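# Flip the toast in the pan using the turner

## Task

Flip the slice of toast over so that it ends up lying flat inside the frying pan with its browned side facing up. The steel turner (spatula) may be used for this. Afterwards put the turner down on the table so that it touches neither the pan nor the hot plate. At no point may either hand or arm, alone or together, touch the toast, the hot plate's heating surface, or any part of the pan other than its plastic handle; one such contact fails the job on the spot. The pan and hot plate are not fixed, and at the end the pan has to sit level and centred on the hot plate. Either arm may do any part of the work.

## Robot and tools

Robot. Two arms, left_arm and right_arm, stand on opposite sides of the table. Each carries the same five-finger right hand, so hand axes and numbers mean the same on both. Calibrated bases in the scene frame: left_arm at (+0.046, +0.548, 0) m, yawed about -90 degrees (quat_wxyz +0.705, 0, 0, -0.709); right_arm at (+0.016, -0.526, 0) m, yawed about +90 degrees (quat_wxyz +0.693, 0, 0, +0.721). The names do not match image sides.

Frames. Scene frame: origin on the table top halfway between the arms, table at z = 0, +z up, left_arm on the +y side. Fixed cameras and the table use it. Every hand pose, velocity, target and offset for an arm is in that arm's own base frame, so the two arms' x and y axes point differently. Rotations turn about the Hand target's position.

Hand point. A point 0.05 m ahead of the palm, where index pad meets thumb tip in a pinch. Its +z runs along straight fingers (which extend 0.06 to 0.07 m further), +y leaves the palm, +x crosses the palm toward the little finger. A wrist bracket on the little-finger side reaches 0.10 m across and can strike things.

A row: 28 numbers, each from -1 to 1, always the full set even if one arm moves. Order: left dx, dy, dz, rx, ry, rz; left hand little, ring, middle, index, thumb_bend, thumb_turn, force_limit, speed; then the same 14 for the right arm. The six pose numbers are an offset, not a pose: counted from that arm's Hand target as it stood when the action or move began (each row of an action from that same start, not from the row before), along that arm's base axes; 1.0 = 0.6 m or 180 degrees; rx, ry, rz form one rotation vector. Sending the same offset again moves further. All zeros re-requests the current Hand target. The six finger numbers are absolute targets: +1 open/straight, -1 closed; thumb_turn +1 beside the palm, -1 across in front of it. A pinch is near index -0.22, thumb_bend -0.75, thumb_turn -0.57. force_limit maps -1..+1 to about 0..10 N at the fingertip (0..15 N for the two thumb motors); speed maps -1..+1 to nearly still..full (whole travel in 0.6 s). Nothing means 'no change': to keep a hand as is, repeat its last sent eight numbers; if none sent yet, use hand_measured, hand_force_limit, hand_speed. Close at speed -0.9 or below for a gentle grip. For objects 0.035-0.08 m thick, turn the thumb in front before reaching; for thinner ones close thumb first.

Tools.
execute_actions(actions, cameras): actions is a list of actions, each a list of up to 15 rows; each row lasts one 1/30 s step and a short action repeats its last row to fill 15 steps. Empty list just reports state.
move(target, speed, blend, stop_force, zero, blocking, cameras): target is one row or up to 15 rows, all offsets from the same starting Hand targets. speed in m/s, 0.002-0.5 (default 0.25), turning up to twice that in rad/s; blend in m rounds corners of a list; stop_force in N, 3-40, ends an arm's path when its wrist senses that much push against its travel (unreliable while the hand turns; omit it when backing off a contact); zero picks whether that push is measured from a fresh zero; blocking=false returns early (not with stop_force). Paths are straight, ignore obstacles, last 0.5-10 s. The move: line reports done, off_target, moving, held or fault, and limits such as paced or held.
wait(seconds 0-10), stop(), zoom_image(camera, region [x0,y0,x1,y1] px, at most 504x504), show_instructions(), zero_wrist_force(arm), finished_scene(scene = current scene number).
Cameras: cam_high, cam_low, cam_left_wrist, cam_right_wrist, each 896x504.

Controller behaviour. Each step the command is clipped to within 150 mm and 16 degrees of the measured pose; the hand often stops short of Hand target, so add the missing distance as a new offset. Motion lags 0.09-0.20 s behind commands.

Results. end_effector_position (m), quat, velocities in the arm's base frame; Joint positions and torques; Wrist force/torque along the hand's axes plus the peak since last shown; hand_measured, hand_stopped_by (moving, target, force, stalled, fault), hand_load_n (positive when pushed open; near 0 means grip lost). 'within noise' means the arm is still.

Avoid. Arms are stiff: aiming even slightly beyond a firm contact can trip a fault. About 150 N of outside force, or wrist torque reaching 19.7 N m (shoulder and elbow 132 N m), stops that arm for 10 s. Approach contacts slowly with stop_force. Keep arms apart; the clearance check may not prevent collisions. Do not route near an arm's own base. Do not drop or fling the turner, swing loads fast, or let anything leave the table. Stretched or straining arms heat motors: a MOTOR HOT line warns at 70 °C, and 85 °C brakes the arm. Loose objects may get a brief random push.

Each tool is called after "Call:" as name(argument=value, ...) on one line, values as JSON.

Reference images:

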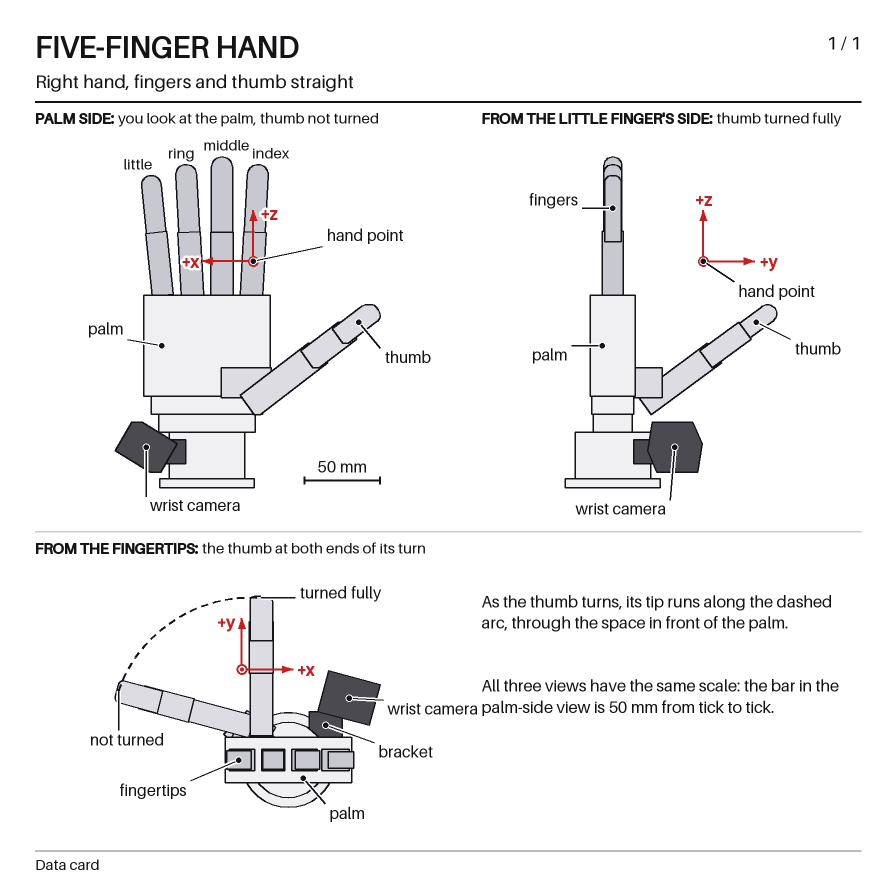

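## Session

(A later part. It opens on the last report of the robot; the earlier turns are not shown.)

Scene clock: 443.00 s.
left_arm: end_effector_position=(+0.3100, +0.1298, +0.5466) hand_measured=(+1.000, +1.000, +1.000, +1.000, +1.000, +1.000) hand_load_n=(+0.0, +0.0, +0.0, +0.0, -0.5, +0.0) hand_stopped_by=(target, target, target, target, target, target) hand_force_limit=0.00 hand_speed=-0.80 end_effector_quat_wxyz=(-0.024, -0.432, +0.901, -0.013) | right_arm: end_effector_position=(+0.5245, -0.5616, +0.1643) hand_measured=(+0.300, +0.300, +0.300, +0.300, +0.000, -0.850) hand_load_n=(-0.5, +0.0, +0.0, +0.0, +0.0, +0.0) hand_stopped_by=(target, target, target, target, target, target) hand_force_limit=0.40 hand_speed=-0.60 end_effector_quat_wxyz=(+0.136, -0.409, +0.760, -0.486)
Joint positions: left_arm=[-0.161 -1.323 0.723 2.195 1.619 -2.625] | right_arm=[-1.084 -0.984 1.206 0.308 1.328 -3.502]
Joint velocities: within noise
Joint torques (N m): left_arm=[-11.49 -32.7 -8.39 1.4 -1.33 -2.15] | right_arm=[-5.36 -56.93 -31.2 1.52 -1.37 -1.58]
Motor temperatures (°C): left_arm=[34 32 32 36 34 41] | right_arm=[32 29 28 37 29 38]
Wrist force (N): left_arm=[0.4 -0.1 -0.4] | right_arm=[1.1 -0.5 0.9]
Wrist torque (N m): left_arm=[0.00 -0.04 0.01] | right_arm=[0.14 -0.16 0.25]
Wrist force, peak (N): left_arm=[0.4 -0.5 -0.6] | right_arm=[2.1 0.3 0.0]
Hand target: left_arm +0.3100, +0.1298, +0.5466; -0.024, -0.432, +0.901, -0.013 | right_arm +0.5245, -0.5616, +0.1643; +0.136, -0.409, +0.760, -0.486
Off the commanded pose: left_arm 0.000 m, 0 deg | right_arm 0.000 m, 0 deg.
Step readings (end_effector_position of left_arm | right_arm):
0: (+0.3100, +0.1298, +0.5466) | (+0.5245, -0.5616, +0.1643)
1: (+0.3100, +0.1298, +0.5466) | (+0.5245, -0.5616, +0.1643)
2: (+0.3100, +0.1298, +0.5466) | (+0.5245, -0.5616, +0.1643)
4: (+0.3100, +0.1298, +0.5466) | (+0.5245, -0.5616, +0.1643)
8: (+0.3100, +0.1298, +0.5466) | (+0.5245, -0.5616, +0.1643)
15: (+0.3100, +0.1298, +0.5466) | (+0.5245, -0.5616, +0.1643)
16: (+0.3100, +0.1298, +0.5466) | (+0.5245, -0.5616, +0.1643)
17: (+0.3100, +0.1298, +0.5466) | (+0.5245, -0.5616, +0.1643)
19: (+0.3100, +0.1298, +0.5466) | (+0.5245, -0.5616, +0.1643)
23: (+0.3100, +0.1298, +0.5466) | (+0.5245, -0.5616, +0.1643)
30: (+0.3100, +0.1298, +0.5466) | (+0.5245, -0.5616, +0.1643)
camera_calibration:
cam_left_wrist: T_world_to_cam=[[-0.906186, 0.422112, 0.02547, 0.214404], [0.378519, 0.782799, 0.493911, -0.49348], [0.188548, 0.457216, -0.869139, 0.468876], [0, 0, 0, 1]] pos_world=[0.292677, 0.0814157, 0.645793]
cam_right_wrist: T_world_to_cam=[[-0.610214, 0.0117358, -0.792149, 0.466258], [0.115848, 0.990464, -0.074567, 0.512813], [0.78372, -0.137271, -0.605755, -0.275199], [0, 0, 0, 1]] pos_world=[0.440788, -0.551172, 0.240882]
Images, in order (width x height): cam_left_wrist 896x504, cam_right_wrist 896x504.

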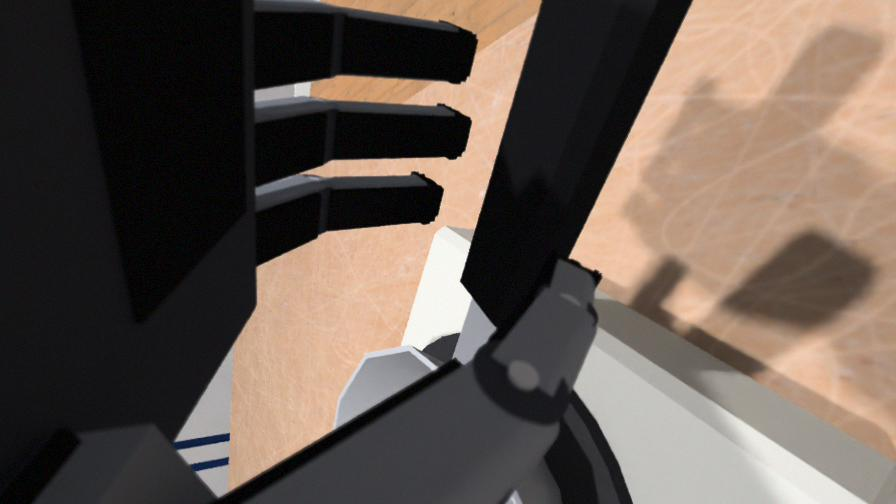

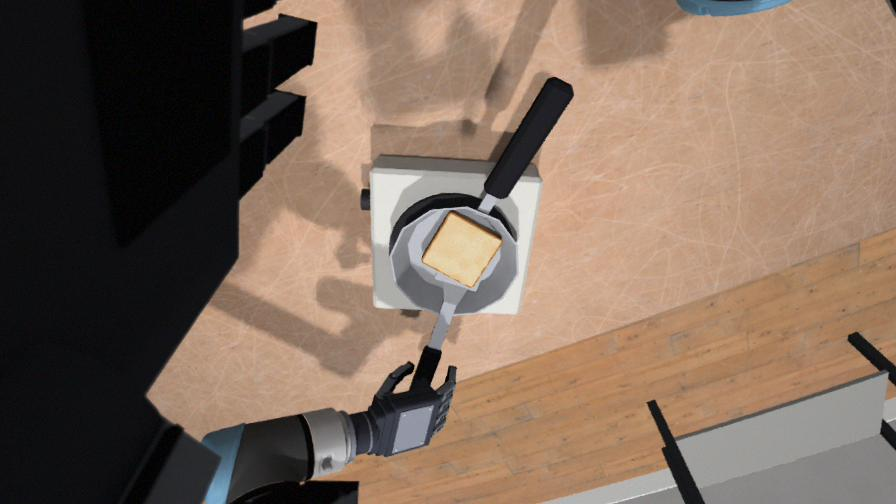

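Call:
move(target=[0,0,0,0,0,0,1,1,1,1,1,1,0,-0.8,0,0,0,0,0,0,1,1,1,1,1,-1,-0.4,-0.3], cameras=[])

Call:
move(target=[0,0,0,0,0,0,1,1,1,1,1,1,0,-0.8,0.0089,0.0088,-0.0046,-0.1446,-0.0853,0.0149,1,1,1,1,1,-1,-0.4,-0.3], speed=0.1, stop_force=5, cameras=["cam_left_wrist","cam_right_wrist","cam_low"])

Call:
zoom_image(camera="cam_right_wrist", region=[350, 190, 530, 500])

Call:
zoom_image(camera="cam_low", region=[390, 190, 490, 290])

Scene clock: 446.53 s.
left_arm: end_effector_position=(+0.3100, +0.1298, +0.5466) hand_measured=(+1.000, +1.000, +1.000, +1.000, +1.000, +1.000) hand_load_n=(+0.0, +0.0, +0.0, +0.0, +0.0, +0.0) hand_stopped_by=(target, target, target, target, target, target) hand_force_limit=0.00 hand_speed=-0.80 end_effector_quat_wxyz=(-0.024, -0.432, +0.901, -0.013) | right_arm: end_effector_position=(+0.5245, -0.5616, +0.1643) hand_measured=(+1.000, +1.000, +1.000, +1.000, +1.000, -1.000) hand_load_n=(+0.0, -0.5, +0.0, +0.0, +0.5, +0.0) hand_stopped_by=(target, target, target, target, target, target) hand_force_limit=-0.40 hand_speed=-0.30 end_effector_quat_wxyz=(+0.136, -0.409, +0.760, -0.486)
Joint positions: left_arm=[-0.161 -1.323 0.723 2.195 1.619 -2.625] | right_arm=[-1.084 -0.984 1.206 0.308 1.328 -3.502]
Joint velocities: within noise
Joint torques (N m): left_arm=[-11.25 -33.12 -8.94 1.53 -1.56 -2.24] | right_arm=[-4.84 -57.55 -26.76 1.31 -0.87 -1.56]
Motor temperatures (°C): left_arm=[34 32 32 36 34 41] | right_arm=[32 29 28 37 29 38]
Wrist force (N): left_arm=[0.3 -0.3 -0.4] | right_arm=[1.1 -0.4 0.7]
Wrist torque (N m): left_arm=[-0.02 -0.02 -0.01] | right_arm=[0.16 -0.15 0.25]
Wrist force, peak (N): left_arm=[0.6 -0.2 -0.7] | right_arm=[1.4 -0.5 0.9]
Hand target: left_arm +0.3100, +0.1298, +0.5466; -0.024, -0.432, +0.901, -0.013 | right_arm +0.5245, -0.5616, +0.1643; +0.136, -0.409, +0.760, -0.486
Off the commanded pose: left_arm 0.000 m, 0 deg | right_arm 0.000 m, 0 deg.
move: done
No camera images: "cameras" was empty.

Scene clock: 450.27 s.
left_arm: end_effector_position=(+0.3100, +0.1298, +0.5466) hand_measured=(+1.000, +1.000, +1.000, +1.000, +1.000, +1.000) hand_load_n=(+0.0, +0.0, +0.0, +0.0, +0.0, +0.0) hand_stopped_by=(target, target, target, target, target, target) hand_force_limit=0.00 hand_speed=-0.80 end_effector_quat_wxyz=(-0.024, -0.432, +0.901, -0.013) | right_arm: end_effector_position=(+0.5298, -0.5563, +0.1615) hand_measured=(+1.000, +1.000, +1.000, +1.000, +1.000, -1.000) hand_load_n=(+0.0, -0.5, +0.0, +0.0, +0.0, +0.0) hand_stopped_by=(target, target, target, target, target, target) hand_force_limit=-0.40 hand_speed=-0.30 end_effector_quat_wxyz=(-0.151, +0.378, -0.597, +0.691)
Joint positions: left_arm=[-0.161 -1.323 0.723 2.195 1.619 -2.625] | right_arm=[-1.095 -1.142 1.74 -0.598 1.266 -3.491]
Joint velocities: within noise
Joint torques (N m): left_arm=[-11.09 -33.02 -9.46 1.68 -1.28 -2.4] | right_arm=[1.31 -37.75 -34.11 -4.56 1.14 -1.36]
Motor temperatures (°C): left_arm=[34 32 32 36 34 41] | right_arm=[32 29 28 37 29 38]
Wrist force (N): left_arm=[0.2 -0.4 -0.5] | right_arm=[1.5 -0.9 1.3]
Wrist torque (N m): left_arm=[-0.04 -0.01 -0.02] | right_arm=[0.15 -0.19 0.24]
Wrist force, peak (N): left_arm=[0.3 -0.3 -0.8] | right_arm=[1.5 -0.9 1.3]
Hand target: left_arm +0.3100, +0.1298, +0.5466; -0.024, -0.432, +0.901, -0.013 | right_arm +0.5299, -0.5563, +0.1615; -0.151, +0.378, -0.597, +0.691
Off the commanded pose: left_arm 0.000 m, 0 deg | right_arm 0.000 m, 0 deg.
move: done
camera_calibration:
cam_left_wrist: T_world_to_cam=[[-0.906186, 0.422112, 0.0254699, 0.214404], [0.37852, 0.782799, 0.493911, -0.49348], [0.188548, 0.457216, -0.869139, 0.468875], [0, 0, 0, 1]] pos_world=[0.292677, 0.0814158, 0.645793]
cam_right_wrist: T_world_to_cam=[[-0.377267, -0.391398, -0.839331, 0.127185], [0.146187, 0.869772, -0.471302, 0.487649], [0.914494, -0.300506, -0.270919, -0.494515], [0, 0, 0, 1]] pos_world=[0.428925, -0.522969, 0.202606]
Images, in order (width x height): cam_low 896x504, cam_left_wrist 896x504, cam_right_wrist 896x504.

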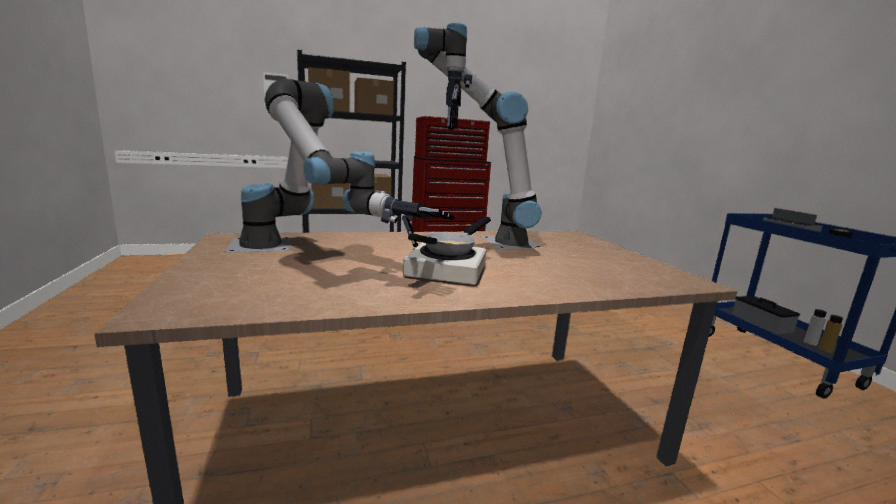

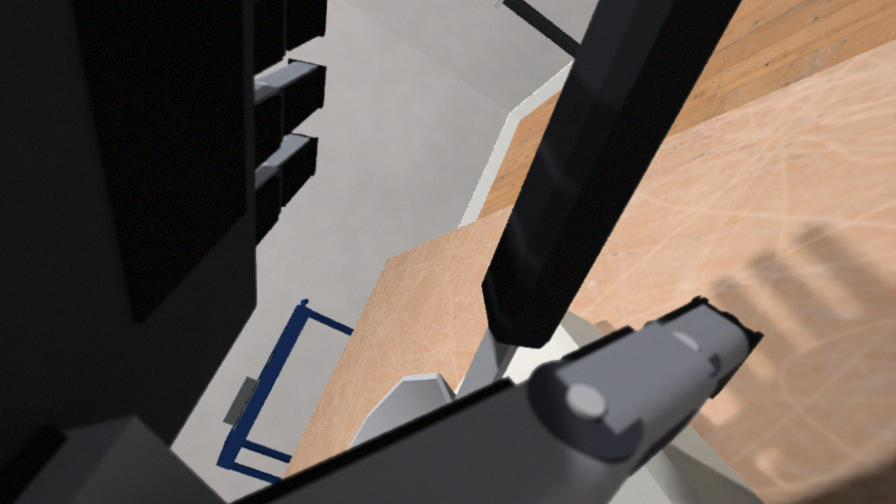

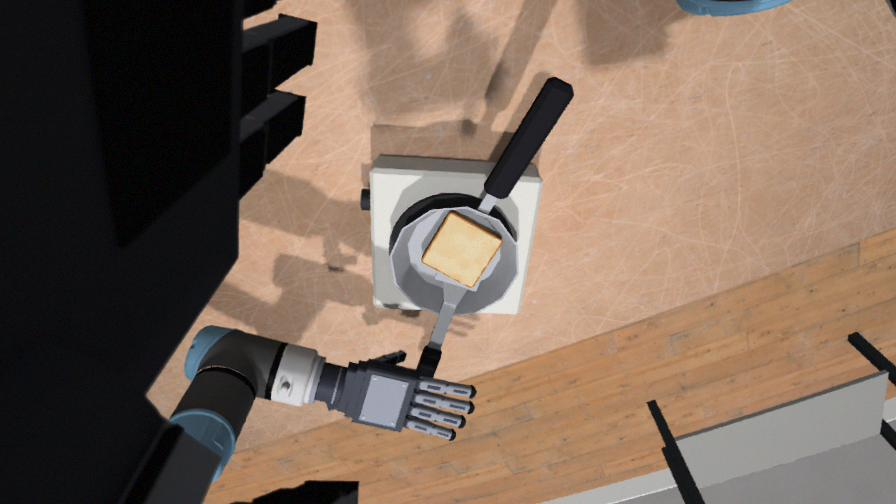

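Scaled by 1.626 from the camera's 896x504 image, which has a finer 1280x720 frame.

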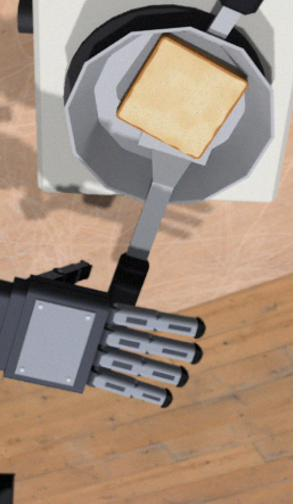

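Scaled by 5.040 from the camera's 896x504 image, which has a finer 1280x720 frame.

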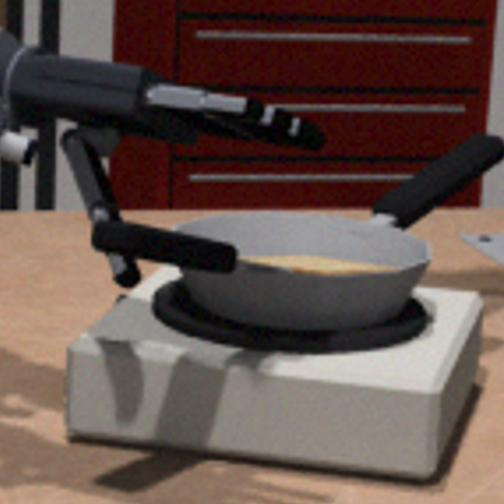

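Call:
move(target=[0,0,0,0,0,0,1,1,1,1,1,1,0,-0.8,-0.0007,-0.0098,-0.0203,0,0,0,1,1,1,1,1,-1,-0.4,-0.3], speed=0.03, stop_force=3, cameras=[])

Call:
execute_actions(actions=[[[0,0,0,0,0,0,1,1,1,1,1,1,0,-0.8,0,0,0,0,0,0,0.3,0.35,0.35,0.35,0.1,-0.85,-0.8,-0.4]],[[0,0,0,0,0,0,1,1,1,1,1,1,0,-0.8,0,0,0,0,0,0,0.3,0.35,0.35,0.35,0.1,-0.85,-0.8,-0.4]]], cameras=["cam_left_wrist","cam_right_wrist","cam_low"])

Call:
zoom_image(camera="cam_right_wrist", region=[350, 190, 530, 500])

Call:
zoom_image(camera="cam_low", region=[390, 190, 490, 290])

Scene clock: 456.73 s.
left_arm: end_effector_position=(+0.3100, +0.1298, +0.5466) hand_measured=(+1.000, +1.000, +1.000, +1.000, +1.000, +1.000) hand_load_n=(+0.0, +0.0, +0.0, +0.0, +0.0, +0.0) hand_stopped_by=(target, target, target, target, target, target) hand_force_limit=0.00 hand_speed=-0.80 end_effector_quat_wxyz=(-0.024, -0.432, +0.901, -0.013) | right_arm: end_effector_position=(+0.5294, -0.5622, +0.1494) hand_measured=(+1.000, +1.000, +1.000, +1.000, +1.000, -1.000) hand_load_n=(+0.0, -0.5, +0.0, +0.0, +0.0, +0.5) hand_stopped_by=(target, target, target, target, target, target) hand_force_limit=-0.40 hand_speed=-0.30 end_effector_quat_wxyz=(-0.151, +0.378, -0.597, +0.691)
Joint positions: left_arm=[-0.161 -1.323 0.723 2.195 1.619 -2.625] | right_arm=[-1.101 -1.117 1.739 -0.622 1.26 -3.491]
Joint velocities: within noise
Joint torques (N m): left_arm=[-11.21 -32.48 -9.31 1.37 -1.26 -2.12] | right_arm=[5.97 -49.77 -26.3 0.36 0.9 -0.43]
Motor temperatures (°C): left_arm=[34 31 32 36 34 41] | right_arm=[32 29 28 37 29 38]
Wrist force (N): left_arm=[0.2 -0.3 -0.4] | right_arm=[1.3 -1.2 1.0]
Wrist torque (N m): left_arm=[-0.03 -0.02 -0.01] | right_arm=[0.11 -0.16 0.21]
Wrist force, peak (N): left_arm=[0.4 0.0 -0.8] | right_arm=[1.6 -1.2 1.2]
Hand target: left_arm +0.3100, +0.1298, +0.5466; -0.024, -0.432, +0.901, -0.013 | right_arm +0.5294, -0.5622, +0.1494; -0.151, +0.378, -0.597, +0.691
Off the commanded pose: left_arm 0.000 m, 0 deg | right_arm 0.000 m, 0 deg.
move: done
No camera images: "cameras" was empty.

Scene clock: 458.43 s.
left_arm: end_effector_position=(+0.3100, +0.1298, +0.5466) hand_measured=(+1.000, +1.000, +1.000, +1.000, +1.000, +1.000) hand_load_n=(+0.0, +0.0, +0.0, +0.0, +0.0, +0.0) hand_stopped_by=(target, target, target, target, target, target) hand_force_limit=0.00 hand_speed=-0.80 end_effector_quat_wxyz=(-0.024, -0.432, +0.901, -0.013) | right_arm: end_effector_position=(+0.5294, -0.5622, +0.1494) hand_measured=(+0.300, +0.350, +0.350, +0.350, +0.100, -0.850) hand_load_n=(+0.0, +0.0, +0.0, -0.5, +0.0, +0.0) hand_stopped_by=(target, target, target, target, target, target) hand_force_limit=-0.80 hand_speed=-0.40 end_effector_quat_wxyz=(-0.151, +0.378, -0.597, +0.691)
Joint positions: left_arm=[-0.161 -1.323 0.723 2.195 1.619 -2.625] | right_arm=[-1.101 -1.117 1.739 -0.622 1.26 -3.491]
Joint velocities: within noise
Joint torques (N m): left_arm=[-11.6 -32.97 -10.54 1.74 -1.23 -2] | right_arm=[7.09 -49.53 -15.95 -0.88 1.05 1.27]
Motor temperatures (°C): left_arm=[34 31 32 36 34 41] | right_arm=[32 29 28 37 29 38]
Wrist force (N): left_arm=[0.2 -0.1 -0.3] | right_arm=[1.2 -1.0 1.0]
Wrist torque (N m): left_arm=[0.01 -0.02 0.00] | right_arm=[0.14 -0.14 0.21]
Wrist force, peak (N): left_arm=[0.7 -0.1 -0.6] | right_arm=[1.7 -1.0 1.1]
Hand target: left_arm +0.3100, +0.1298, +0.5466; -0.024, -0.432, +0.901, -0.013 | right_arm +0.5294, -0.5622, +0.1494; -0.151, +0.378, -0.597, +0.691
Off the commanded pose: left_arm 0.000 m, 0 deg | right_arm 0.000 m, 0 deg.
Step readings (end_effector_position of left_arm | right_arm):
0: (+0.3100, +0.1298, +0.5466) | (+0.5294, -0.5622, +0.1494)
1: (+0.3100, +0.1298, +0.5466) | (+0.5294, -0.5622, +0.1494)
2: (+0.3100, +0.1298, +0.5466) | (+0.5294, -0.5622, +0.1494)
4: (+0.3100, +0.1298, +0.5466) | (+0.5294, -0.5622, +0.1494)
8: (+0.3100, +0.1298, +0.5466) | (+0.5294, -0.5622, +0.1494)
15: (+0.3100, +0.1298, +0.5466) | (+0.5294, -0.5622, +0.1494)
16: (+0.3100, +0.1298, +0.5466) | (+0.5294, -0.5622, +0.1494)
17: (+0.3100, +0.1298, +0.5466) | (+0.5294, -0.5622, +0.1494)
19: (+0.3100, +0.1298, +0.5466) | (+0.5294, -0.5622, +0.1494)
23: (+0.3100, +0.1298, +0.5466) | (+0.5294, -0.5622, +0.1494)
30: (+0.3100, +0.1298, +0.5466) | (+0.5294, -0.5622, +0.1494)
camera_calibration:
cam_left_wrist: T_world_to_cam=[[-0.906186, 0.422112, 0.0254699, 0.214404], [0.37852, 0.782799, 0.493911, -0.49348], [0.188548, 0.457216, -0.869139, 0.468876], [0, 0, 0, 1]] pos_world=[0.292677, 0.0814157, 0.645793]
cam_right_wrist: T_world_to_cam=[[-0.377271, -0.391411, -0.839324, 0.114504], [0.146157, 0.869774, -0.471308, 0.487087], [0.914497, -0.300484, -0.270933, -0.499192], [0, 0, 0, 1]] pos_world=[0.428518, -0.528837, 0.190426]
Images, in order (width x height): cam_low 896x504, cam_left_wrist 896x504, cam_right_wrist 896x504.

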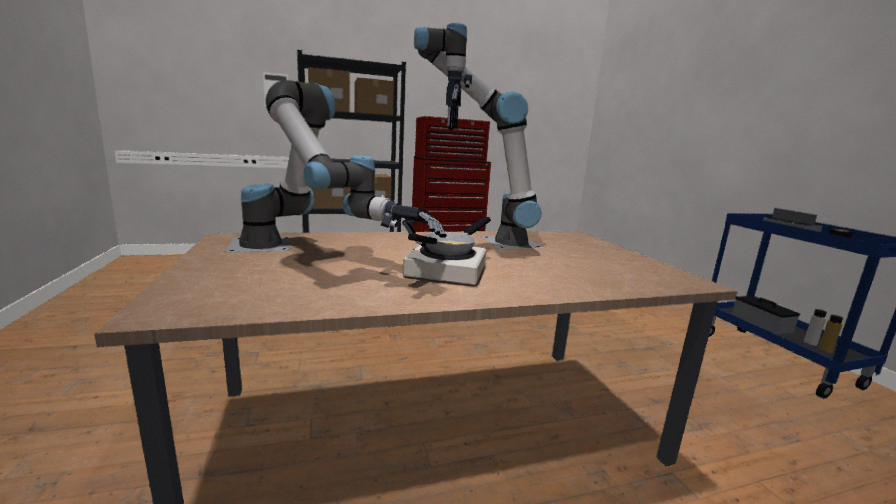

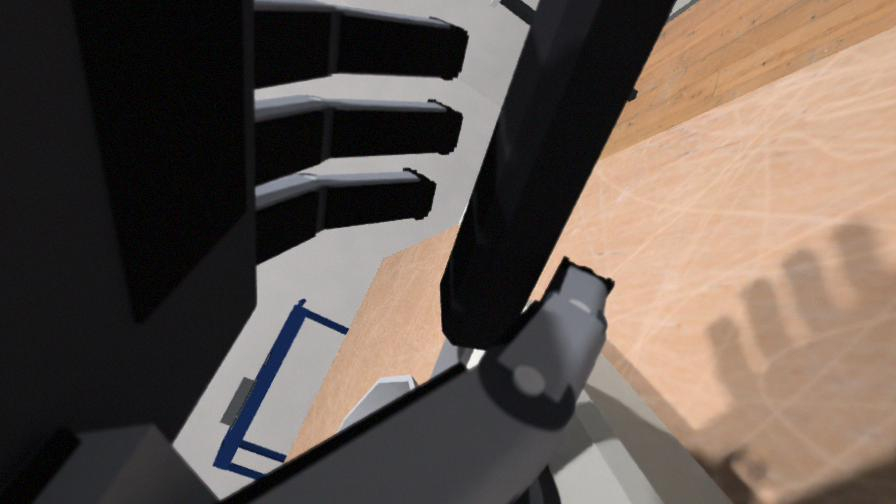

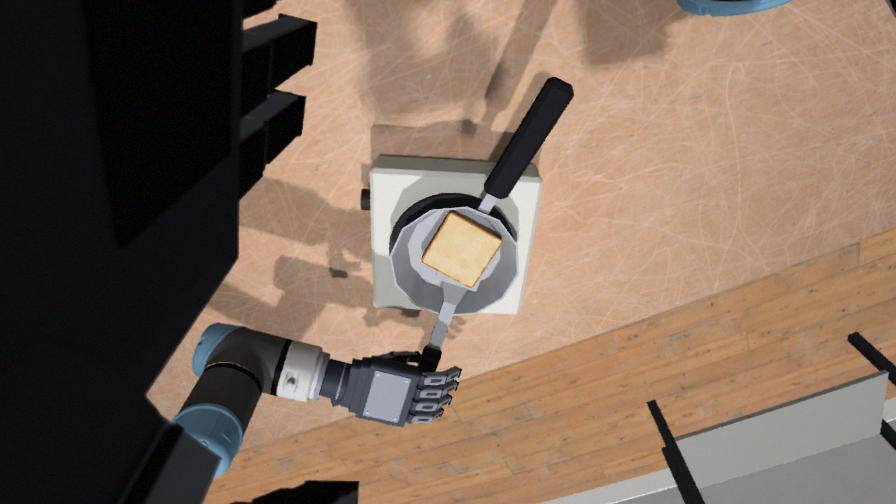

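Scaled by 1.626 from the camera's 896x504 image, which has a finer 1280x720 frame.

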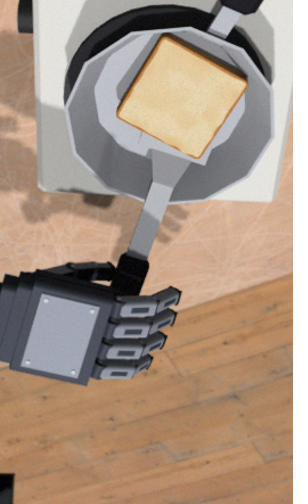

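Scaled by 5.040 from the camera's 896x504 image, which has a finer 1280x720 frame.

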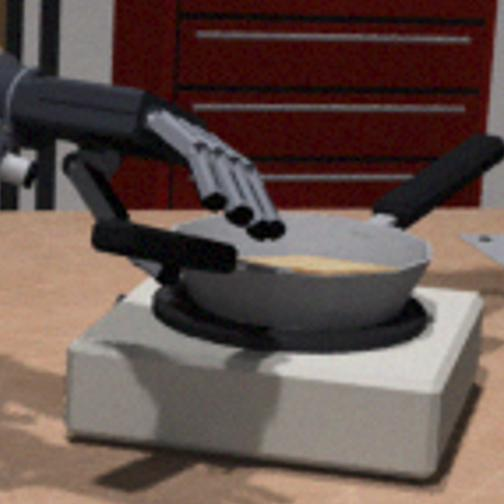

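Call:
execute_actions(actions=[[[0,0,0,0,0,0,1,1,1,1,1,1,0,-0.8,0,0,0,0,0,0,0.08,0.14,0.18,0.2,-0.2,-0.8,-0.8,-0.6]],[[0,0,0,0,0,0,1,1,1,1,1,1,0,-0.8,0,0,0,0,0,0,0.08,0.14,0.18,0.2,-0.2,-0.8,-0.8,-0.6]]], cameras=["cam_left_wrist","cam_right_wrist"])

Call:
zoom_image(camera="cam_right_wrist", region=[350, 190, 530, 500])

Call:
zoom_image(camera="cam_left_wrist", region=[380, 100, 660, 400])

Scene clock: 461.00 s.
left_arm: end_effector_position=(+0.3100, +0.1298, +0.5466) hand_measured=(+1.000, +1.000, +1.000, +1.000, +1.000, +1.000) hand_load_n=(+0.0, +0.0, +0.0, +0.0, +0.0, +0.0) hand_stopped_by=(target, target, target, target, target, target) hand_force_limit=0.00 hand_speed=-0.80 end_effector_quat_wxyz=(-0.024, -0.432, +0.901, -0.013) | right_arm: end_effector_position=(+0.5294, -0.5622, +0.1494) hand_measured=(+0.080, +0.140, +0.180, +0.200, -0.122, -0.800) hand_load_n=(+0.0, +0.0, +0.0, +0.0, +1.5, +0.0) hand_stopped_by=(target, target, target, target, force, target) hand_force_limit=-0.80 hand_speed=-0.60 end_effector_quat_wxyz=(-0.151, +0.378, -0.597, +0.691)
Joint positions: left_arm=[-0.161 -1.323 0.723 2.195 1.619 -2.625] | right_arm=[-1.101 -1.117 1.739 -0.622 1.26 -3.491]
Joint velocities: within noise
Joint torques (N m): left_arm=[-11.19 -33.35 -9.77 1.91 -1.42 -2.46] | right_arm=[7.27 -47.96 -16.45 -2.59 1.14 2.38]
Motor temperatures (°C): left_arm=[34 31 32 36 34 41] | right_arm=[32 29 28 37 29 38]
Wrist force (N): left_arm=[0.3 -0.4 -0.2] | right_arm=[1.5 0.0 1.2]
Wrist torque (N m): left_arm=[-0.05 -0.05 -0.01] | right_arm=[0.15 -0.19 0.23]
Wrist force, peak (N): left_arm=[0.4 -0.2 -0.7] | right_arm=[1.5 -1.1 1.3]
Hand target: left_arm +0.3100, +0.1298, +0.5466; -0.024, -0.432, +0.901, -0.013 | right_arm +0.5294, -0.5622, +0.1494; -0.151, +0.378, -0.597, +0.691
Off the commanded pose: left_arm 0.000 m, 0 deg | right_arm 0.000 m, 0 deg.
Step readings (end_effector_position of left_arm | right_arm):
0: (+0.3100, +0.1298, +0.5466) | (+0.5294, -0.5622, +0.1494)
1: (+0.3100, +0.1298, +0.5466) | (+0.5294, -0.5622, +0.1494)
2: (+0.3100, +0.1298, +0.5466) | (+0.5294, -0.5622, +0.1494)
4: (+0.3100, +0.1298, +0.5466) | (+0.5294, -0.5622, +0.1494)
8: (+0.3100, +0.1298, +0.5466) | (+0.5294, -0.5622, +0.1494)
15: (+0.3100, +0.1298, +0.5466) | (+0.5294, -0.5622, +0.1494)
16: (+0.3100, +0.1298, +0.5466) | (+0.5294, -0.5622, +0.1494)
17: (+0.3100, +0.1298, +0.5466) | (+0.5294, -0.5622, +0.1494)
19: (+0.3100, +0.1298, +0.5466) | (+0.5294, -0.5622, +0.1494)
23: (+0.3100, +0.1298, +0.5466) | (+0.5294, -0.5622, +0.1494)
30: (+0.3100, +0.1298, +0.5466) | (+0.5294, -0.5622, +0.1494)
camera_calibration:
cam_left_wrist: T_world_to_cam=[[-0.906186, 0.422112, 0.0254699, 0.214404], [0.378519, 0.782799, 0.493911, -0.49348], [0.188548, 0.457216, -0.869139, 0.468876], [0, 0, 0, 1]] pos_world=[0.292677, 0.0814157, 0.645793]
cam_right_wrist: T_world_to_cam=[[-0.377265, -0.391399, -0.839332, 0.114508], [0.14616, 0.869781, -0.471294, 0.487084], [0.914499, -0.30048, -0.270931, -0.499191], [0, 0, 0, 1]] pos_world=[0.428518, -0.528835, 0.190423]
Images, in order (width x height): cam_left_wrist 896x504, cam_right_wrist 896x504.

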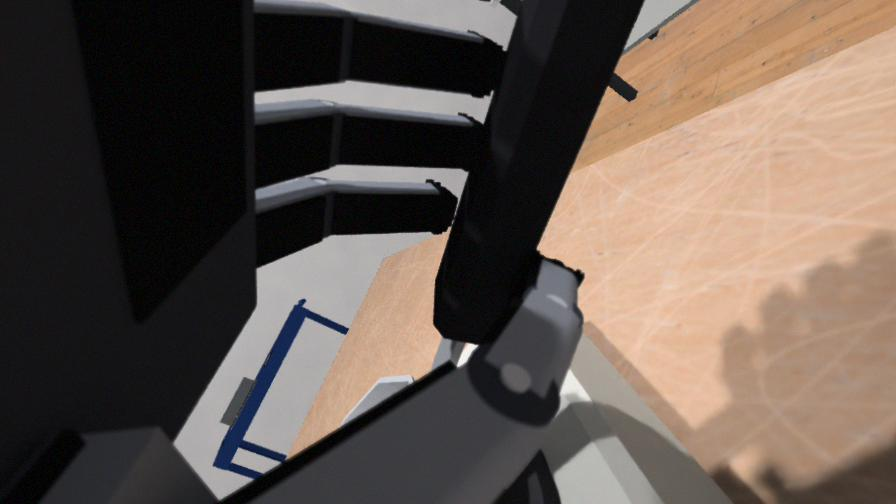

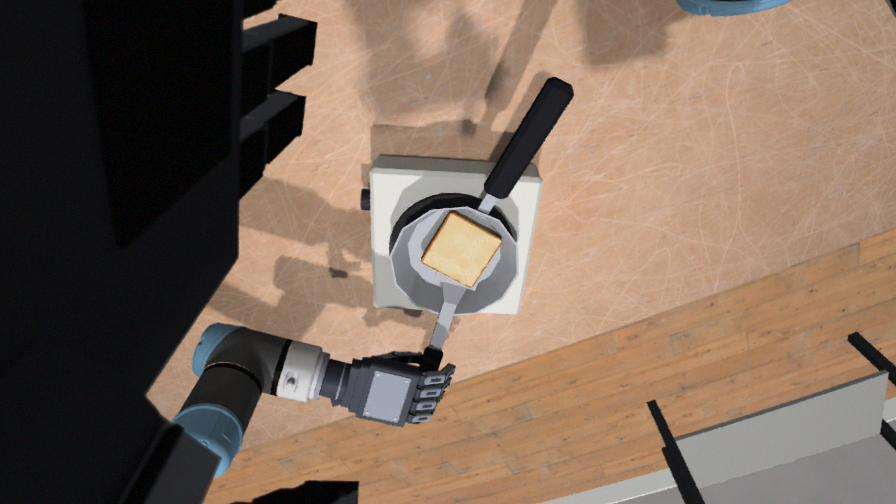

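Scaled by 1.626 from the camera's 896x504 image, which has a finer 1280x720 frame.

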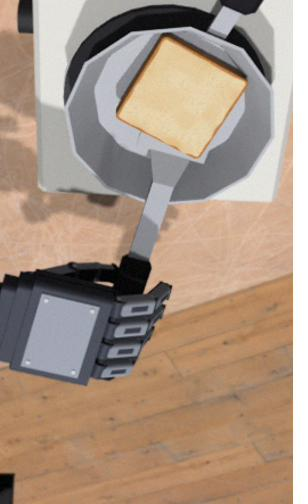

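Scaled by 1.680 from the camera's 896x504 image, which has a finer 1280x720 frame.

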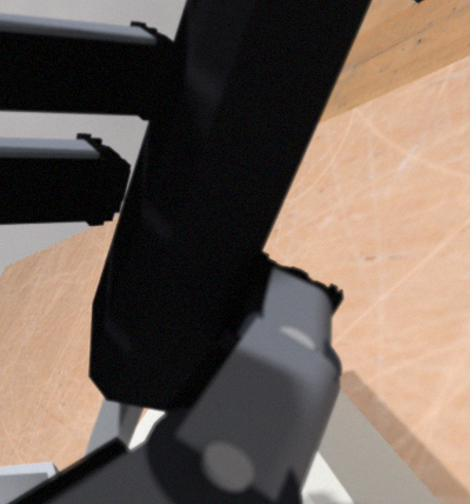

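Call:
execute_actions(actions=[[[0,0,0,0,0,0,1,1,1,1,1,1,0,-0.8,0,0,0,0,0,0,-0.25,-0.2,-0.15,-0.1,-0.4,-0.85,0.1,-0.8]],[[0,0,0,0,0,0,1,1,1,1,1,1,0,-0.8,0,0,0,0,0,0,-0.25,-0.2,-0.15,-0.1,-0.4,-0.85,0.1,-0.8]],[[0,0,0,0,0,0,1,1,1,1,1,1,0,-0.8,0,0,0,0,0,0,-0.25,-0.2,-0.15,-0.1,-0.4,-0.85,0.1,-0.8]],[[0,0,0,0,0,0,1,1,1,1,1,1,0,-0.8,0,0,0,0,0,0,-0.25,-0.2,-0.15,-0.1,-0.4,-0.85,0.1,-0.8]]], cameras=["cam_left_wrist","cam_right_wrist","cam_low"])

Call:
zoom_image(camera="cam_right_wrist", region=[350, 190, 530, 500])

Call:
zoom_image(camera="cam_low", region=[390, 190, 490, 290])

Scene clock: 464.63 s.
left_arm: end_effector_position=(+0.3100, +0.1298, +0.5466) hand_measured=(+1.000, +1.000, +1.000, +1.000, +1.000, +1.000) hand_load_n=(+0.0, +0.0, +0.0, +0.0, +0.0, +0.0) hand_stopped_by=(target, target, target, target, target, target) hand_force_limit=0.00 hand_speed=-0.80 end_effector_quat_wxyz=(-0.024, -0.432, +0.901, -0.013) | right_arm: end_effector_position=(+0.5294, -0.5622, +0.1494) hand_measured=(-0.052, +0.032, +0.028, +0.036, -0.188, -0.850) hand_load_n=(+0.5, +0.0, +8.0, +6.5, +13.0, +2.0) hand_stopped_by=(force, force, force, force, force, target) hand_force_limit=0.10 hand_speed=-0.80 end_effector_quat_wxyz=(-0.151, +0.378, -0.597, +0.691)
Joint positions: left_arm=[-0.161 -1.323 0.723 2.195 1.619 -2.625] | right_arm=[-1.101 -1.117 1.739 -0.622 1.26 -3.491]
Joint velocities: within noise
Joint torques (N m): left_arm=[-11.01 -33.17 -9.24 1.65 -1.24 -2.37] | right_arm=[7.14 -47.42 -17.87 -4.64 1.18 2.31]
Motor temperatures (°C): left_arm=[34 31 32 36 34 41] | right_arm=[31 29 28 37 29 38]
Wrist force (N): left_arm=[0.4 -0.2 -0.4] | right_arm=[1.0 0.1 1.0]
Wrist torque (N m): left_arm=[-0.01 -0.04 0.00] | right_arm=[0.13 -0.19 0.22]
Wrist force, peak (N): left_arm=[0.2 0.0 -0.8] | right_arm=[2.4 0.6 -0.1]
Hand target: left_arm +0.3100, +0.1298, +0.5466; -0.024, -0.432, +0.901, -0.013 | right_arm +0.5294, -0.5622, +0.1494; -0.151, +0.378, -0.597, +0.691
Off the commanded pose: left_arm 0.000 m, 0 deg | right_arm 0.000 m, 0 deg.
Step readings (end_effector_position of left_arm | right_arm):
0: (+0.3100, +0.1298, +0.5466) | (+0.5294, -0.5622, +0.1494)
1: (+0.3100, +0.1298, +0.5466) | (+0.5294, -0.5622, +0.1494)
2: (+0.3100, +0.1298, +0.5466) | (+0.5294, -0.5622, +0.1494)
4: (+0.3100, +0.1298, +0.5466) | (+0.5294, -0.5622, +0.1494)
8: (+0.3100, +0.1298, +0.5466) | (+0.5294, -0.5622, +0.1494)
15: (+0.3100, +0.1298, +0.5466) | (+0.5294, -0.5622, +0.1494)
16: (+0.3100, +0.1298, +0.5466) | (+0.5294, -0.5622, +0.1494)
17: (+0.3100, +0.1298, +0.5466) | (+0.5294, -0.5622, +0.1494)
19: (+0.3100, +0.1298, +0.5466) | (+0.5294, -0.5622, +0.1494)
23: (+0.3100, +0.1298, +0.5466) | (+0.5294, -0.5622, +0.1494)
30: (+0.3100, +0.1298, +0.5466) | (+0.5294, -0.5622, +0.1494)
31: (+0.3100, +0.1298, +0.5466) | (+0.5294, -0.5622, +0.1494)
32: (+0.3100, +0.1298, +0.5466) | (+0.5294, -0.5622, +0.1494)
34: (+0.3100, +0.1298, +0.5466) | (+0.5294, -0.5622, +0.1494)
38: (+0.3100, +0.1298, +0.5466) | (+0.5294, -0.5622, +0.1494)
45: (+0.3100, +0.1298, +0.5466) | (+0.5294, -0.5622, +0.1494)
46: (+0.3100, +0.1298, +0.5466) | (+0.5294, -0.5622, +0.1494)
47: (+0.3100, +0.1298, +0.5466) | (+0.5294, -0.5622, +0.1494)
49: (+0.3100, +0.1298, +0.5466) | (+0.5294, -0.5622, +0.1494)
53: (+0.3100, +0.1298, +0.5466) | (+0.5294, -0.5622, +0.1494)
60: (+0.3100, +0.1298, +0.5466) | (+0.5294, -0.5622, +0.1494)
camera_calibration:
cam_left_wrist: T_world_to_cam=[[-0.906186, 0.422112, 0.02547, 0.214404], [0.37852, 0.782799, 0.493911, -0.49348], [0.188548, 0.457216, -0.869139, 0.468875], [0, 0, 0, 1]] pos_world=[0.292677, 0.0814157, 0.645793]
cam_right_wrist: T_world_to_cam=[[-0.377262, -0.391405, -0.83933, 0.114504], [0.146162, 0.869777, -0.4713, 0.487084], [0.9145, -0.300482, -0.270926, -0.499194], [0, 0, 0, 1]] pos_world=[0.428518, -0.528836, 0.190425]
Images, in order (width x height): cam_low 896x504, cam_left_wrist 896x504, cam_right_wrist 896x504.

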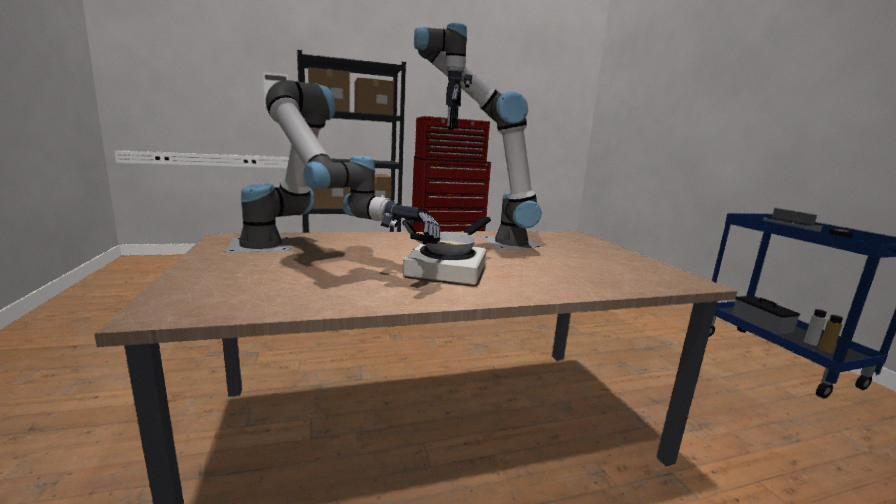

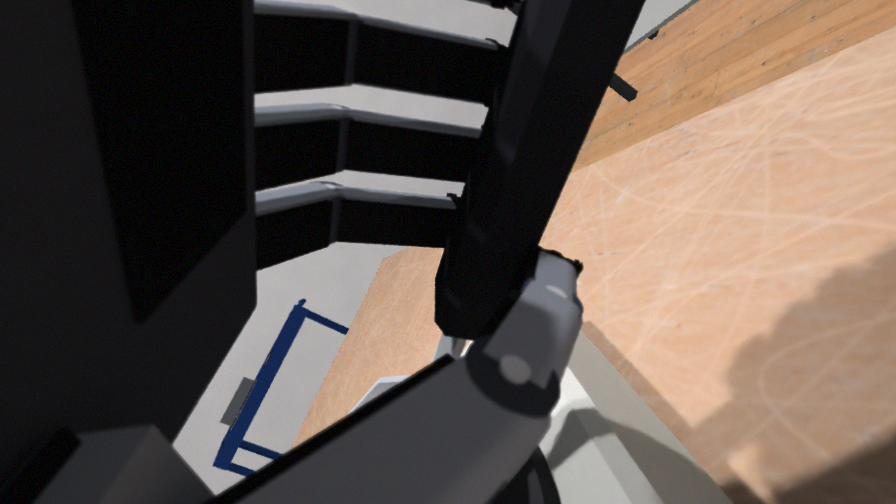

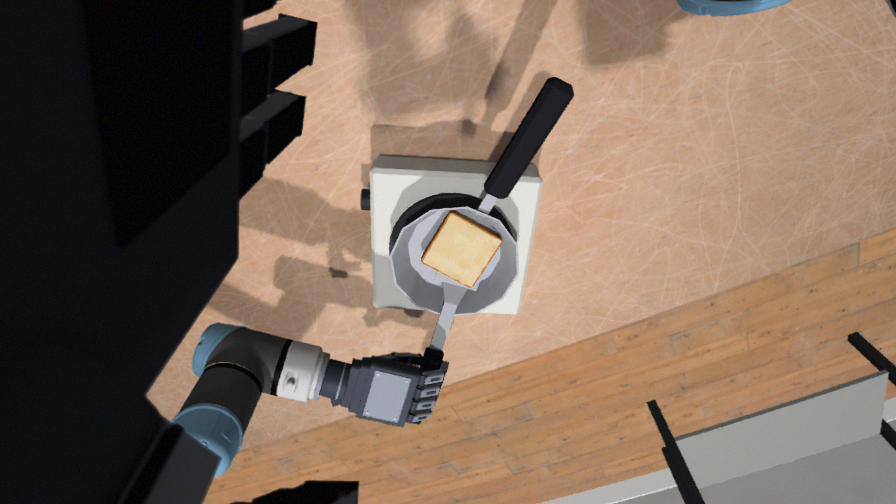

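Scaled by 1.626 from the camera's 896x504 image, which has a finer 1280x720 frame.

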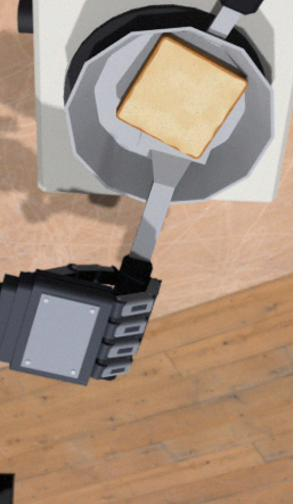

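Scaled by 5.040 from the camera's 896x504 image, which has a finer 1280x720 frame.

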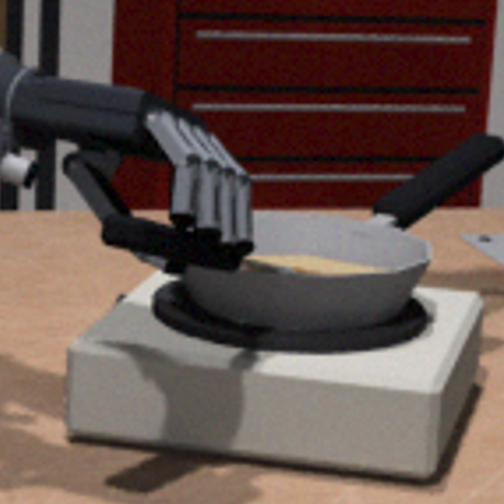

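Call:
move(target=[0,0,0,0,0,0,1,1,1,1,1,1,0,-0.8,0,0,0.05,0,0,0,-0.25,-0.2,-0.15,-0.1,-0.4,-0.85,0.1,-0.8], speed=0.03, cameras=[])

Call:
zoom_image(camera="cam_right_wrist", region=[350, 190, 530, 500])

Call:
wait(seconds=0.1)

Call:
zoom_image(camera="cam_low", region=[390, 190, 490, 290])

Call:
zoom_image(camera="cam_right_wrist", region=[350, 190, 530, 500])

Scene clock: 467.47 s.
left_arm: end_effector_position=(+0.3100, +0.1298, +0.5466) hand_measured=(+1.000, +1.000, +1.000, +1.000, +1.000, +1.000) hand_load_n=(+0.0, +0.0, +0.0, +0.0, +0.0, +0.0) hand_stopped_by=(target, target, target, target, target, target) hand_force_limit=0.00 hand_speed=-0.80 end_effector_quat_wxyz=(-0.024, -0.432, +0.901, -0.013) | right_arm: end_effector_position=(+0.5295, -0.5622, +0.1795) hand_measured=(-0.052, +0.032, +0.028, +0.036, -0.188, -0.850) hand_load_n=(+1.0, +0.0, +8.0, +5.5, +14.0, +1.0) hand_stopped_by=(force, force, force, force, force, target) hand_force_limit=0.10 hand_speed=-0.80 end_effector_quat_wxyz=(-0.151, +0.378, -0.597, +0.691) end_effector_velocity=(+0.001, +0.000, +0.001) end_effector_angular_velocity=(-0.004, -0.002, +0.000)
Joint positions: left_arm=[-0.161 -1.323 0.723 2.195 1.619 -2.625] | right_arm=[-1.101 -1.157 1.708 -0.552 1.26 -3.491]
Joint velocities: left_arm=[within noise] | right_arm=[0 0 0 -0.005 0 0]
Joint torques (N m): left_arm=[-11.18 -33.12 -8.82 1.72 -1.09 -2.39] | right_arm=[7.87 -39.46 -17.3 -5.47 0.87 1.8]
Motor temperatures (°C): left_arm=[34 31 32 36 34 41] | right_arm=[31 29 28 37 29 38]
Wrist force (N): left_arm=[0.2 -0.4 -0.4] | right_arm=[0.5 0.8 1.1]
Wrist torque (N m): left_arm=[-0.03 -0.01 -0.02] | right_arm=[0.13 -0.13 0.03]
Wrist force, peak (N): left_arm=[0.5 0.0 -0.7] | right_arm=[0.8 1.1 1.1]
Hand target: left_arm +0.3100, +0.1298, +0.5466; -0.024, -0.432, +0.901, -0.013 | right_arm +0.5294, -0.5622, +0.1794; -0.151, +0.378, -0.597, +0.691
Off the commanded pose: left_arm 0.000 m, 0 deg | right_arm 0.000 m, 0 deg.
move: done
No camera images: "cameras" was empty.

Scaled by 1.626 from the camera's 896x504 image, which has a finer 1280x720 frame.

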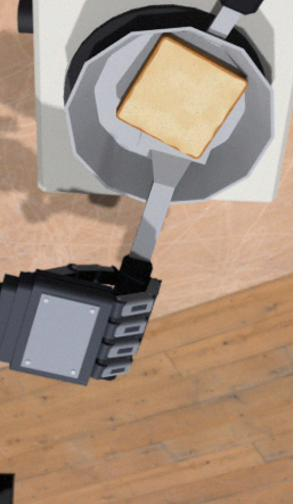

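Scene clock: 467.57 s.
left_arm: end_effector_position=(+0.3100, +0.1298, +0.5466) hand_measured=(+1.000, +1.000, +1.000, +1.000, +1.000, +1.000) hand_load_n=(+0.0, +0.0, +0.0, +0.0, +0.0, +0.0) hand_stopped_by=(target, target, target, target, target, target) hand_force_limit=0.00 hand_speed=-0.80 end_effector_quat_wxyz=(-0.024, -0.432, +0.901, -0.013) | right_arm: end_effector_position=(+0.5295, -0.5622, +0.1795) hand_measured=(-0.052, +0.032, +0.028, +0.036, -0.188, -0.850) hand_load_n=(+0.5, +0.5, +8.0, +6.0, +14.5, +1.5) hand_stopped_by=(force, force, force, force, force, target) hand_force_limit=0.10 hand_speed=-0.80 end_effector_quat_wxyz=(-0.151, +0.378, -0.597, +0.691)
Joint positions: left_arm=[-0.161 -1.323 0.723 2.195 1.619 -2.625] | right_arm=[-1.101 -1.157 1.708 -0.552 1.26 -3.491]
Joint velocities: within noise
Joint torques (N m): left_arm=[-10.59 -32.29 -8.8 1.66 -1.23 -2.16] | right_arm=[7.24 -37.5 -16.77 -5.21 1.1 1.92]
Motor temperatures (°C): left_arm=[34 31 32 36 34 41] | right_arm=[31 29 28 37 29 38]
Wrist force (N): left_arm=[0.2 -0.1 -0.4] | right_arm=[0.5 0.9 1.1]
Wrist torque (N m): left_arm=[0.00 -0.01 -0.01] | right_arm=[0.13 -0.12 0.03]
Wrist force, peak (N): left_arm=[0.5 -0.2 -0.6] | right_arm=[0.5 0.8 1.3]
Hand target: left_arm +0.3100, +0.1298, +0.5466; -0.024, -0.432, +0.901, -0.013 | right_arm +0.5294, -0.5622, +0.1794; -0.151, +0.378, -0.597, +0.691
Off the commanded pose: left_arm 0.000 m, 0 deg | right_arm 0.000 m, 0 deg.
wait: 0.10 s; no rest
camera_calibration:
cam_left_wrist: T_world_to_cam=[[-0.906186, 0.422112, 0.0254699, 0.214405], [0.378519, 0.782799, 0.493911, -0.49348], [0.188548, 0.457216, -0.869139, 0.468875], [0, 0, 0, 1]] pos_world=[0.292677, 0.0814157, 0.645793]
cam_right_wrist: T_world_to_cam=[[-0.377185, -0.391528, -0.839308, 0.139676], [0.146206, 0.869708, -0.471415, 0.50128], [0.914525, -0.300522, -0.270797, -0.491123], [0, 0, 0, 1]] pos_world=[0.428538, -0.528873, 0.220547]

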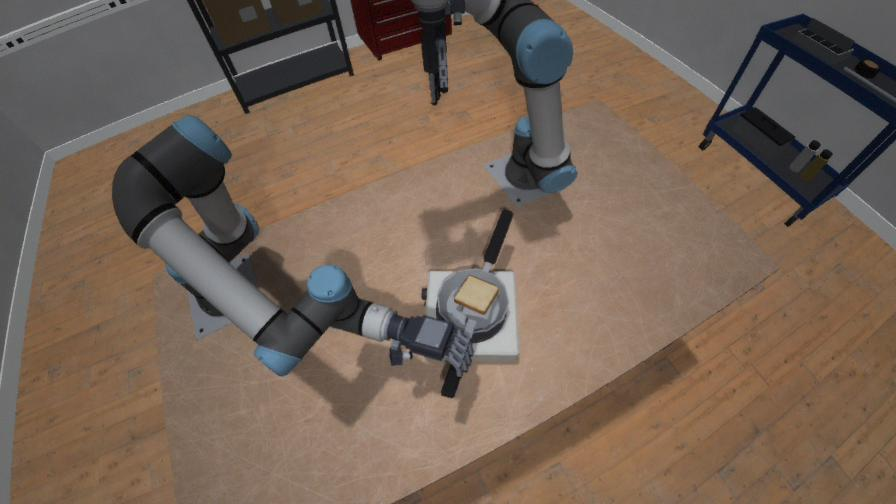

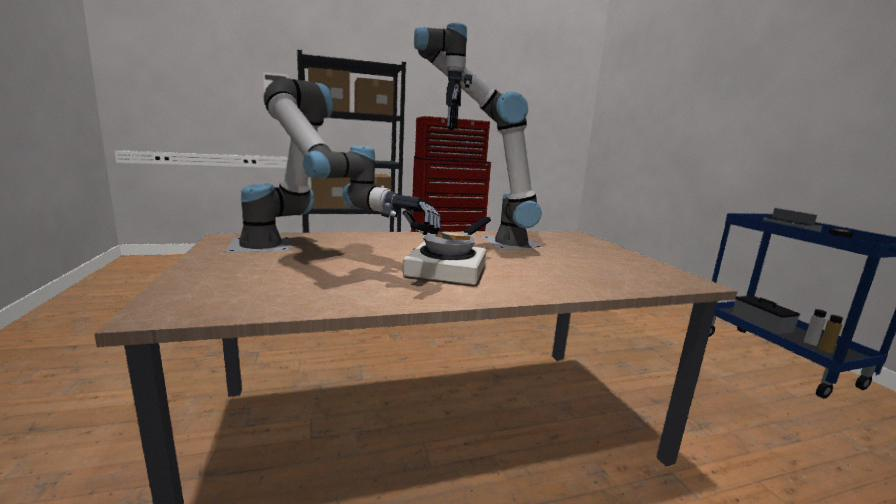

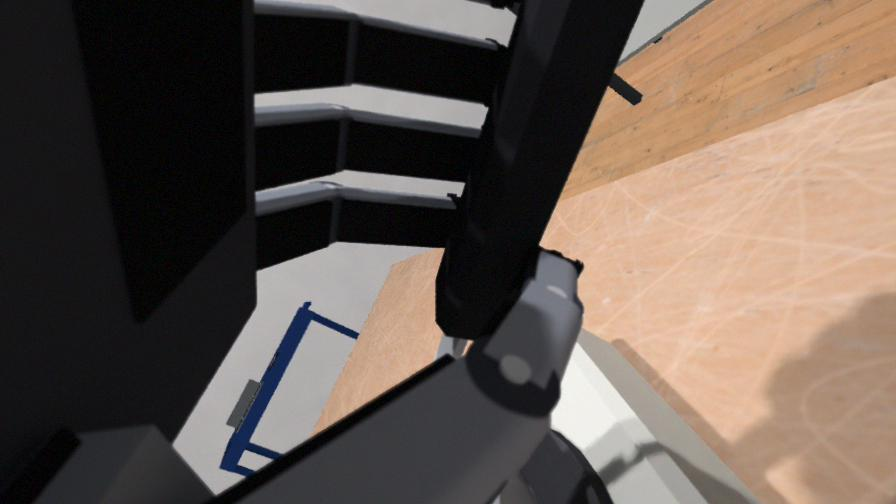

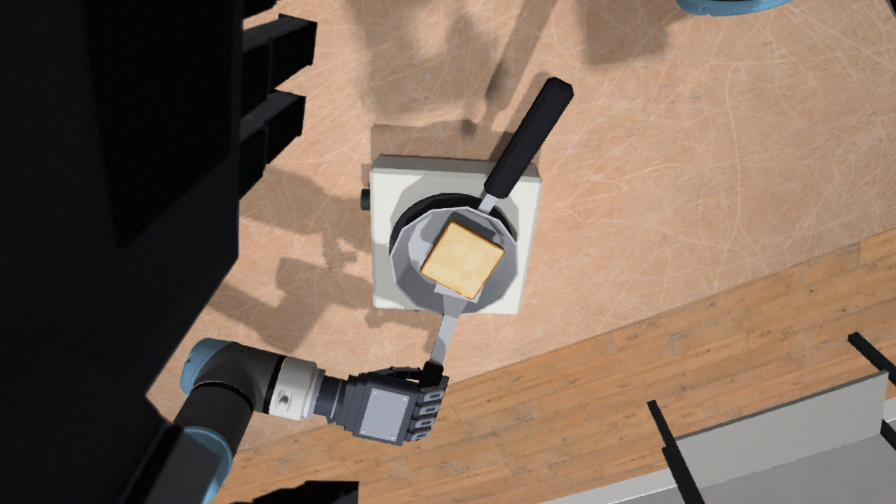

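Scaled by 5.040 from the camera's 896x504 image, which has a finer 1280x720 frame.

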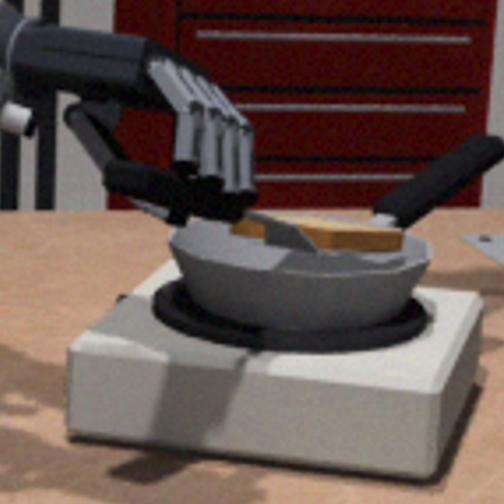

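Scaled by 1.626 from the camera's 896x504 image, which has a finer 1280x720 frame.

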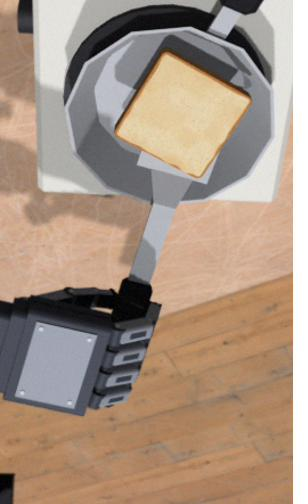

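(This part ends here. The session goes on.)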